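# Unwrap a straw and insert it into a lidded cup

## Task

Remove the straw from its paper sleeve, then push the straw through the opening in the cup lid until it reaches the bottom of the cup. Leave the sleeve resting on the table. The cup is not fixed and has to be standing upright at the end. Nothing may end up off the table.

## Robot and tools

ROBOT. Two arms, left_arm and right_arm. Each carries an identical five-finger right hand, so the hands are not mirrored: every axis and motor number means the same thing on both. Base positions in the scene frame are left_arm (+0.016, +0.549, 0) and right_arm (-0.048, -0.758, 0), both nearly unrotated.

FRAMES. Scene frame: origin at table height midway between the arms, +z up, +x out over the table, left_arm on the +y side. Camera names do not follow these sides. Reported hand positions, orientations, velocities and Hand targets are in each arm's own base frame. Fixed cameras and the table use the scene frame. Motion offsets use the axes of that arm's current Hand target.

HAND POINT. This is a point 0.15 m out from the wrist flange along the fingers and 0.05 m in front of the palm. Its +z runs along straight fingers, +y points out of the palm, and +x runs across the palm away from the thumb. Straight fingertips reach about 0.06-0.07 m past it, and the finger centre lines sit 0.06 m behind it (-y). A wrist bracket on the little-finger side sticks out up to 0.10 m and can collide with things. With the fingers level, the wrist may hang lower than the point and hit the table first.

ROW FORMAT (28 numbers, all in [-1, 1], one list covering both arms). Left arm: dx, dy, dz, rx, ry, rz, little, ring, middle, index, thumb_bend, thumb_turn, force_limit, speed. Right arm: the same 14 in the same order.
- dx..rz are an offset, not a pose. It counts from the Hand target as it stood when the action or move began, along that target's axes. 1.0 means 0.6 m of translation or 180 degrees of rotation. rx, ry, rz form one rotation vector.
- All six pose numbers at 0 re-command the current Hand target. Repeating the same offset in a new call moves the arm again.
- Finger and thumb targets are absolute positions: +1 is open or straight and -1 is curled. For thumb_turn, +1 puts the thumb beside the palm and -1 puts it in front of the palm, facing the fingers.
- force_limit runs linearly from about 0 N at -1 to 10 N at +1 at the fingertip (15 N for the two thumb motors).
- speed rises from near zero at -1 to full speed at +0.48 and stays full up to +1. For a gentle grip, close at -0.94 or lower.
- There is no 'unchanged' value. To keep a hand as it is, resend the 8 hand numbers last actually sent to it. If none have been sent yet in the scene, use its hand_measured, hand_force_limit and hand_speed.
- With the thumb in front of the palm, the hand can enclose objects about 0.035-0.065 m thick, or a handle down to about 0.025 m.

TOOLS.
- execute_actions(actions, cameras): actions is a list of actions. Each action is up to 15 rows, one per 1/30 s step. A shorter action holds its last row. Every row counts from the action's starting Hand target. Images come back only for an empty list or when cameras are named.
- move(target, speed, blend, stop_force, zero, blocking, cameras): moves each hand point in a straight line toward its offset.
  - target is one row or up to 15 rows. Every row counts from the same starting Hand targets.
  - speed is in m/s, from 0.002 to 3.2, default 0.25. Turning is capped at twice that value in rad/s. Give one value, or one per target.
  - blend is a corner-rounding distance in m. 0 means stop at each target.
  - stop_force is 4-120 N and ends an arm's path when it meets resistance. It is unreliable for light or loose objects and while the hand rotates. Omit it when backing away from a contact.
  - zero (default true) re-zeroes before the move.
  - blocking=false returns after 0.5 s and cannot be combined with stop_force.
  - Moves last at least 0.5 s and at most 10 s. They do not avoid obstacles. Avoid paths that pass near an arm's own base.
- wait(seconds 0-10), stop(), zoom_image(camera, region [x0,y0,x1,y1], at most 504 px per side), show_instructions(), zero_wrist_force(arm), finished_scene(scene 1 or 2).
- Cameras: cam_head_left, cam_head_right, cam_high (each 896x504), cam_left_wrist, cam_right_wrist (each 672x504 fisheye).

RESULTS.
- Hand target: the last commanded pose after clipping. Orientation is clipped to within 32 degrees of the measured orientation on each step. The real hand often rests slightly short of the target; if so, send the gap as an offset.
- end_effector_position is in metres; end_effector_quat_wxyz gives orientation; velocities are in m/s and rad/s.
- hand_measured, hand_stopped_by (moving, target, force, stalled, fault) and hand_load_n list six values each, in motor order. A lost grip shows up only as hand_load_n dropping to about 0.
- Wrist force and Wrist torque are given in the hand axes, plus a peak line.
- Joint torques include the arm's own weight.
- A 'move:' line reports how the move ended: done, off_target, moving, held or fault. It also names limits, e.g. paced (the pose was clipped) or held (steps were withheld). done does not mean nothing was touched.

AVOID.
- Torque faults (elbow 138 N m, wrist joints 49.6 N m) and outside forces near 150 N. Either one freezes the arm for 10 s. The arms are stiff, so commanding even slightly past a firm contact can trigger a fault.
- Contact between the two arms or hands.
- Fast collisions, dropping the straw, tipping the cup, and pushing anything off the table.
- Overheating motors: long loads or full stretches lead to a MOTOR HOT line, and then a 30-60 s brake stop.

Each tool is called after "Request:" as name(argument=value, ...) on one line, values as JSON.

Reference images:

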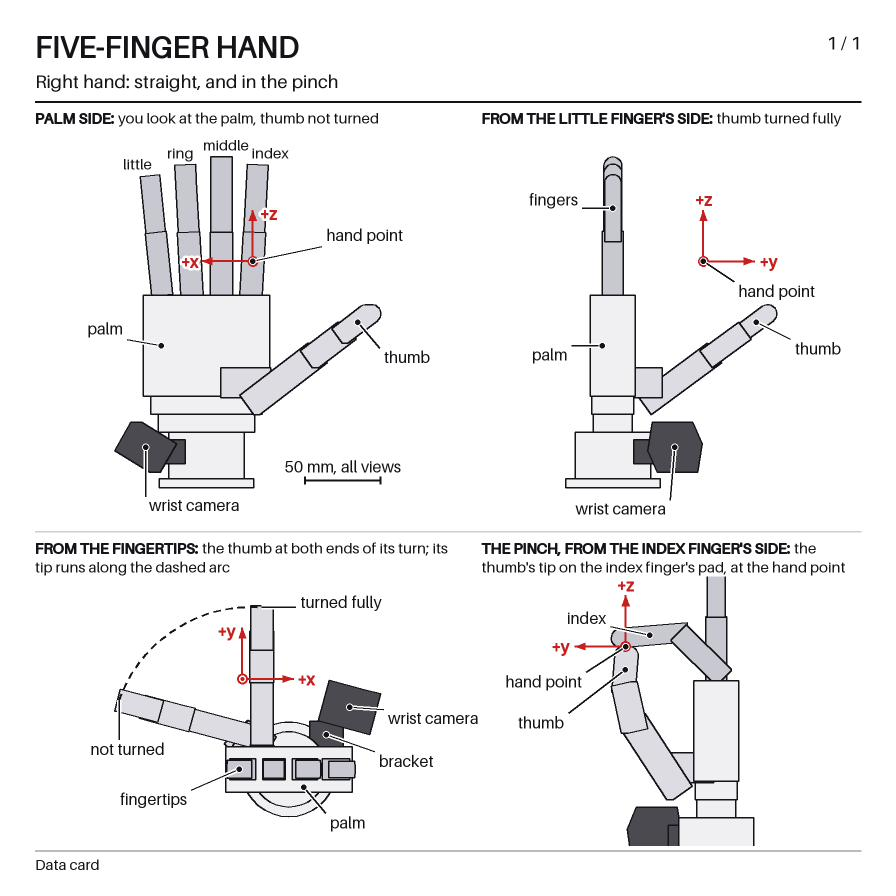

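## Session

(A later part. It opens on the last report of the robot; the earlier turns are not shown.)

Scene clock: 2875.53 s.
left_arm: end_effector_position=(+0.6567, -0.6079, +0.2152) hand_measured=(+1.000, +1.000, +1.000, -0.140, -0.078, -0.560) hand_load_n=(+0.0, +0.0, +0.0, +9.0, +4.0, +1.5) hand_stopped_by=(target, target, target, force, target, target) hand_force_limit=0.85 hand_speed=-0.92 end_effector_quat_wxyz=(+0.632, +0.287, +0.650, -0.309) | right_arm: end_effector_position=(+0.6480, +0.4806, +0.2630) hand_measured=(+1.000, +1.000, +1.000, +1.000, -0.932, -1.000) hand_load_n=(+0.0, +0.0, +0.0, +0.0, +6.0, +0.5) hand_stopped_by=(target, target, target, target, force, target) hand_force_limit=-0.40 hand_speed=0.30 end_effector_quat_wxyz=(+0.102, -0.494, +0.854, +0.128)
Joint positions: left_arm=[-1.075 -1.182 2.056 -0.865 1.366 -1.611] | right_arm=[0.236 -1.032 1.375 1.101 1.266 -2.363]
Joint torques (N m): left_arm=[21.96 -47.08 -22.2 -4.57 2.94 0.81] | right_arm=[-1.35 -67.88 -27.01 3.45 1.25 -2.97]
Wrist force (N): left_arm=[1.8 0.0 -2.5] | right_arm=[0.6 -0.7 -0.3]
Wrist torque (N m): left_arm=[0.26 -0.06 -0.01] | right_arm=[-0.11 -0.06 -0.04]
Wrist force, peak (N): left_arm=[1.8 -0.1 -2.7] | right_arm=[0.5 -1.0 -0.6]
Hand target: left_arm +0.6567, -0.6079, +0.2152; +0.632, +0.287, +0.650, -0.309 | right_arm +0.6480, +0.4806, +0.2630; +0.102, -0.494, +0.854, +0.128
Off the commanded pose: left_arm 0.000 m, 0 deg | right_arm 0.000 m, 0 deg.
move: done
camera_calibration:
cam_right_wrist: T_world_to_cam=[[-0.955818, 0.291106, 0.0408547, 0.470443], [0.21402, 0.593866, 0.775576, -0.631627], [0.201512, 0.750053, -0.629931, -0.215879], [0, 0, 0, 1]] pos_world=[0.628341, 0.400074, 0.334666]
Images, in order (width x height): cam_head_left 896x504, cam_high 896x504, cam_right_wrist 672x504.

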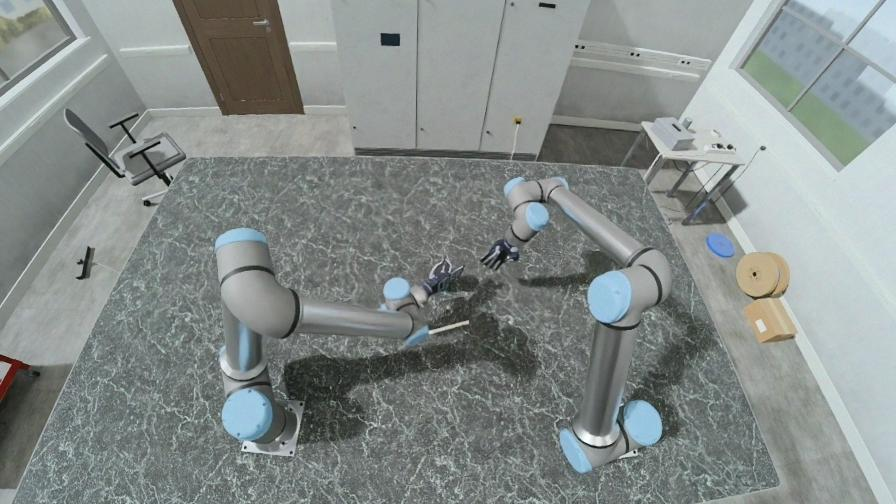

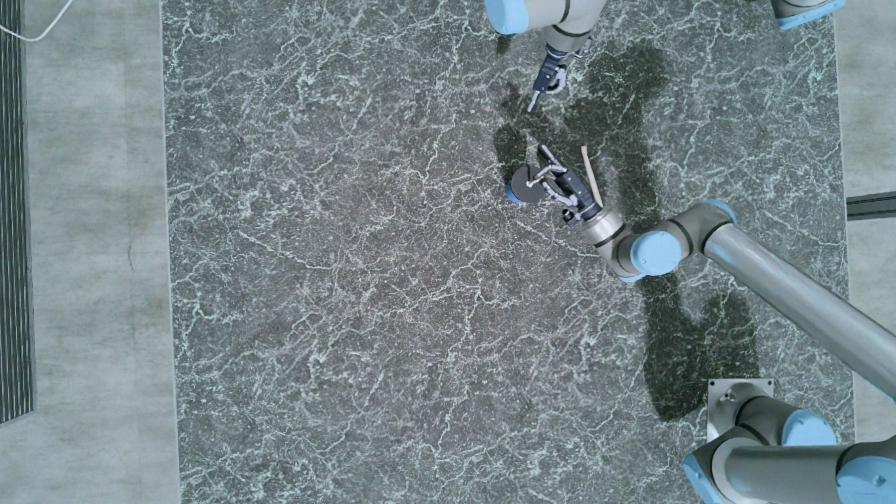

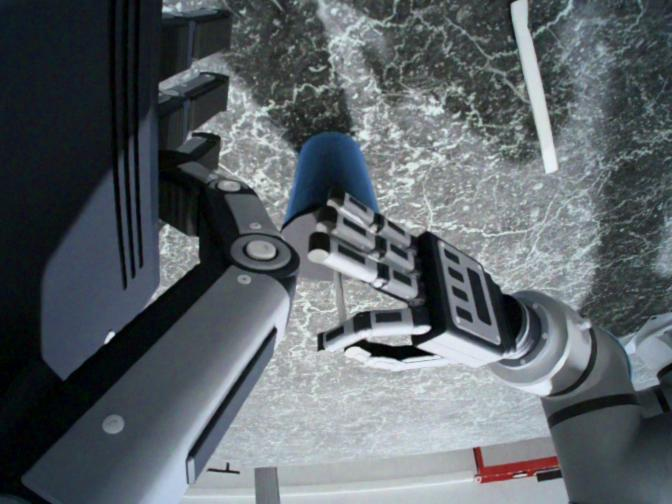

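Request:
move(target=[0,0,0,0,0,0,1,1,1,0.35,-0.08,-0.56,0.0,-0.5,0,0,0,0,0,0,1,1,1,1,-1,-1,-0.4,0.3], cameras=["cam_right_wrist", "cam_left_wrist"])

Request:
zoom_image(camera="cam_right_wrist", region=[230, 120, 530, 420])

Scene clock: 2887.43 s.
left_arm: end_effector_position=(+0.6567, -0.6079, +0.2152) hand_measured=(+1.000, +1.000, +1.000, +0.350, -0.080, -0.560) hand_load_n=(+0.0, +0.0, +0.0, -0.5, +0.0, +0.0) hand_stopped_by=(target, target, target, target, target, target) hand_force_limit=0.00 hand_speed=-0.50 end_effector_quat_wxyz=(+0.632, +0.287, +0.650, -0.309) | right_arm: end_effector_position=(+0.6480, +0.4806, +0.2630) hand_measured=(+1.000, +1.000, +1.000, +1.000, -0.932, -1.000) hand_load_n=(+0.0, -0.5, +0.0, +0.0, +6.0, +0.5) hand_stopped_by=(target, target, target, target, force, target) hand_force_limit=-0.40 hand_speed=0.30 end_effector_quat_wxyz=(+0.102, -0.494, +0.854, +0.128)
Joint positions: left_arm=[-1.075 -1.182 2.056 -0.865 1.366 -1.611] | right_arm=[0.236 -1.032 1.375 1.101 1.266 -2.363]
Joint torques (N m): left_arm=[21.91 -47.15 -23.59 -5.1 2.17 0.78] | right_arm=[-2.49 -67.9 -26.93 3.53 1.35 -2.87]
Wrist force (N): left_arm=[1.5 -0.2 -2.3] | right_arm=[0.3 -0.5 -0.4]
Wrist torque (N m): left_arm=[0.25 -0.03 -0.04] | right_arm=[-0.09 -0.02 -0.05]
Wrist force, peak (N): left_arm=[1.8 0.0 -2.6] | right_arm=[0.8 -0.8 -0.4]
Hand target: left_arm +0.6567, -0.6079, +0.2152; +0.632, +0.287, +0.650, -0.309 | right_arm +0.6480, +0.4806, +0.2630; +0.102, -0.494, +0.854, +0.128
Off the commanded pose: left_arm 0.000 m, 0 deg | right_arm 0.000 m, 0 deg.
move: done
camera_calibration:
cam_left_wrist: T_world_to_cam=[[0.736692, 0.62022, -0.269466, -0.0481332], [-0.172686, 0.557817, 0.811801, 0.270717], [0.653807, -0.551514, 0.518043, -0.761439], [0, 0, 0, 1]] pos_world=[0.580043, -0.541102, 0.161719]
cam_right_wrist: T_world_to_cam=[[-0.955818, 0.291106, 0.0408547, 0.470443], [0.21402, 0.593866, 0.775576, -0.631627], [0.201512, 0.750053, -0.629931, -0.215879], [0, 0, 0, 1]] pos_world=[0.628341, 0.400074, 0.334666]
Images, in order (width x height): cam_left_wrist 672x504, cam_right_wrist 672x504.

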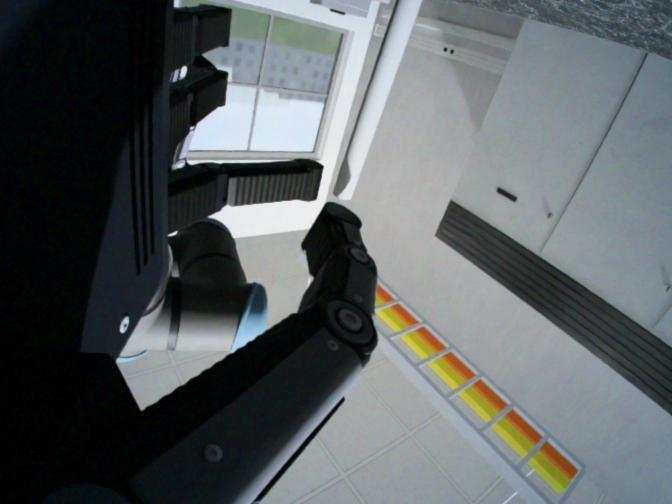

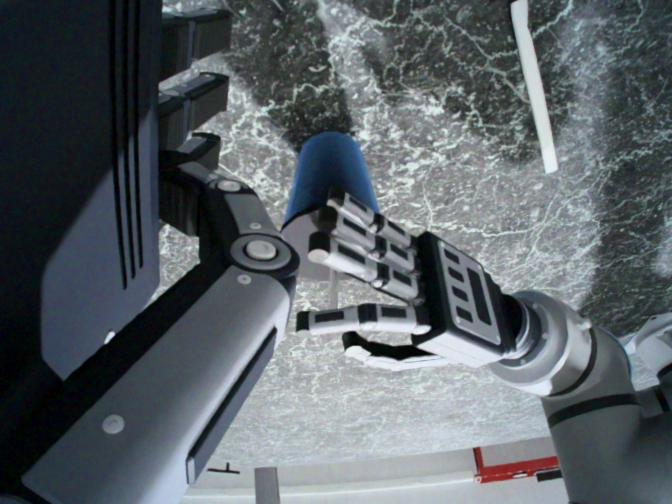

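Scaled by 1.680 from the camera's 672x504 image, which has a finer 960x720 frame.

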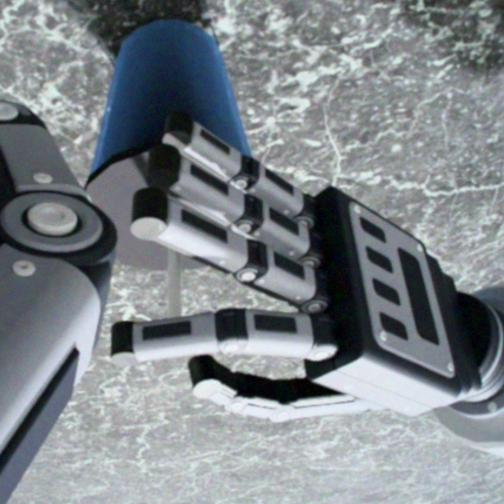

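Request:
move(target=[[-0.1998,-0.0078,-0.002,0,0,0,1,1,1,0.35,-0.08,-0.56,0.0,-0.5,0,0,0,0,0,0,1,1,1,1,-1,-1,-0.4,0.3],[-0.1998,0.14,-0.2037,0,0,0,1,1,1,0.35,-0.08,-0.56,0.0,-0.5,0,0,0,0,0,0,1,1,1,1,-1,-1,-0.4,0.3]], speed=[0.08, 0.2], cameras=["cam_right_wrist", "cam_head_left", "cam_high"])

Request:
zoom_image(camera="cam_right_wrist", region=[260, 120, 420, 340])

Request:
zoom_image(camera="cam_head_left", region=[400, 230, 500, 340])

Scene clock: 2914.33 s.
left_arm: end_effector_position=(+0.6464, -0.4584, +0.3329) hand_measured=(+1.000, +1.000, +1.000, +0.350, -0.080, -0.560) hand_load_n=(+0.0, +0.0, +0.0, +0.0, +0.0, +0.0) hand_stopped_by=(target, target, target, target, target, target) hand_force_limit=0.00 hand_speed=-0.50 end_effector_quat_wxyz=(+0.632, +0.287, +0.650, -0.309) | right_arm: end_effector_position=(+0.6480, +0.4806, +0.2630) hand_measured=(+1.000, +1.000, +1.000, +1.000, -0.932, -1.000) hand_load_n=(+0.0, +0.0, +0.0, +0.0, +6.0, +0.5) hand_stopped_by=(target, target, target, target, force, target) hand_force_limit=-0.40 hand_speed=0.30 end_effector_quat_wxyz=(+0.102, -0.494, +0.854, +0.128)
Joint positions: left_arm=[-0.945 -1.491 2.182 -0.682 1.496 -1.61] | right_arm=[0.236 -1.032 1.375 1.101 1.266 -2.363]
Joint torques (N m): left_arm=[22.49 -50.05 -27.04 -5.15 2.87 1.85] | right_arm=[-2.08 -68.85 -27.17 3.49 1.3 -2.88]
Wrist force (N): left_arm=[1.7 0.0 -2.4] | right_arm=[0.3 -0.4 -0.6]
Wrist torque (N m): left_arm=[0.22 -0.09 0.02] | right_arm=[-0.06 -0.03 -0.04]
Wrist force, peak (N): left_arm=[1.8 0.5 -3.3] | right_arm=[0.5 -0.8 -0.6]
Hand target: left_arm +0.6464, -0.4582, +0.3329; +0.632, +0.287, +0.650, -0.309 | right_arm +0.6480, +0.4806, +0.2630; +0.102, -0.494, +0.854, +0.128
Off the commanded pose: left_arm 0.000 m, 0 deg | right_arm 0.000 m, 0 deg.
move: done
camera_calibration:
cam_right_wrist: T_world_to_cam=[[-0.955818, 0.291106, 0.0408547, 0.470443], [0.21402, 0.593866, 0.775576, -0.631627], [0.201512, 0.750053, -0.629931, -0.215879], [0, 0, 0, 1]] pos_world=[0.628341, 0.400074, 0.334666]
Images, in order (width x height): cam_head_left 896x504, cam_high 896x504, cam_right_wrist 672x504.

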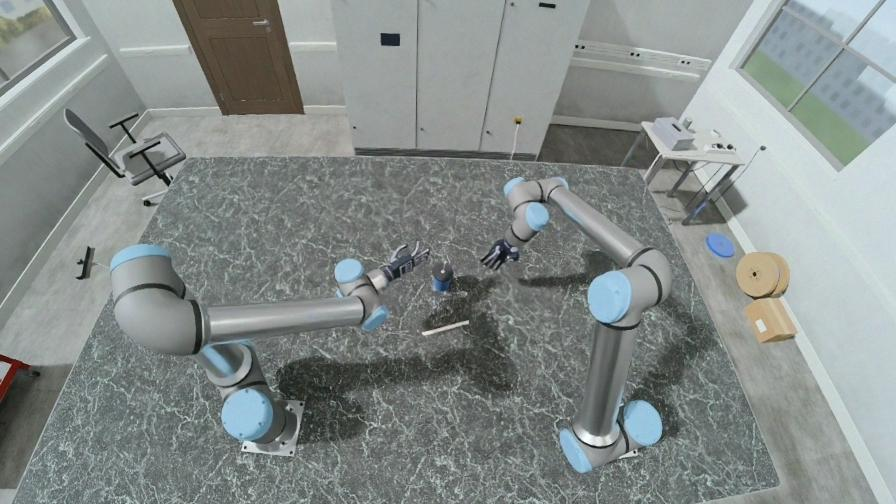

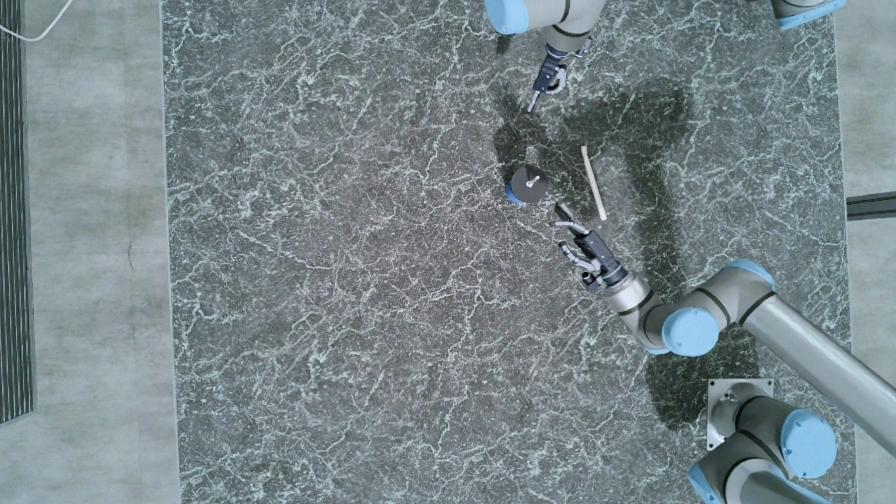

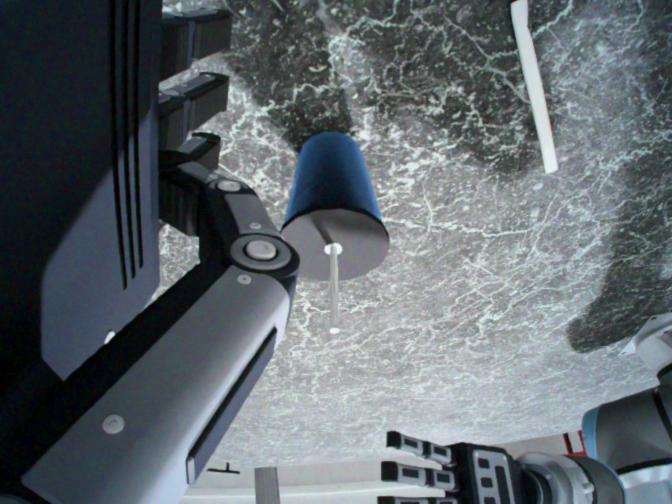

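Scaled by 2.291 from the camera's 672x504 image, which has a finer 960x720 frame.

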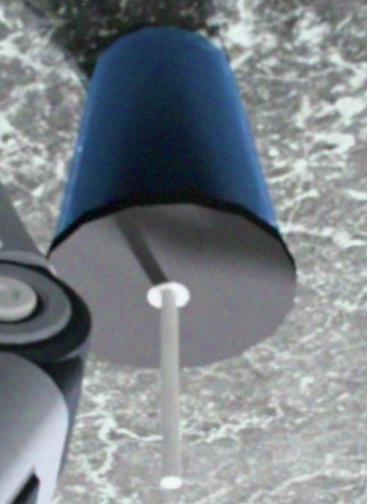

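Scaled by 4.582 from the camera's 896x504 image, which has a finer 1280x720 frame.

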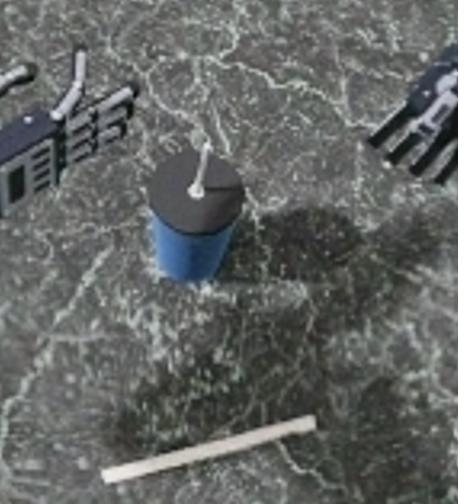

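Request:
finished_scene(scene=1)

The scene is finished: the task was done.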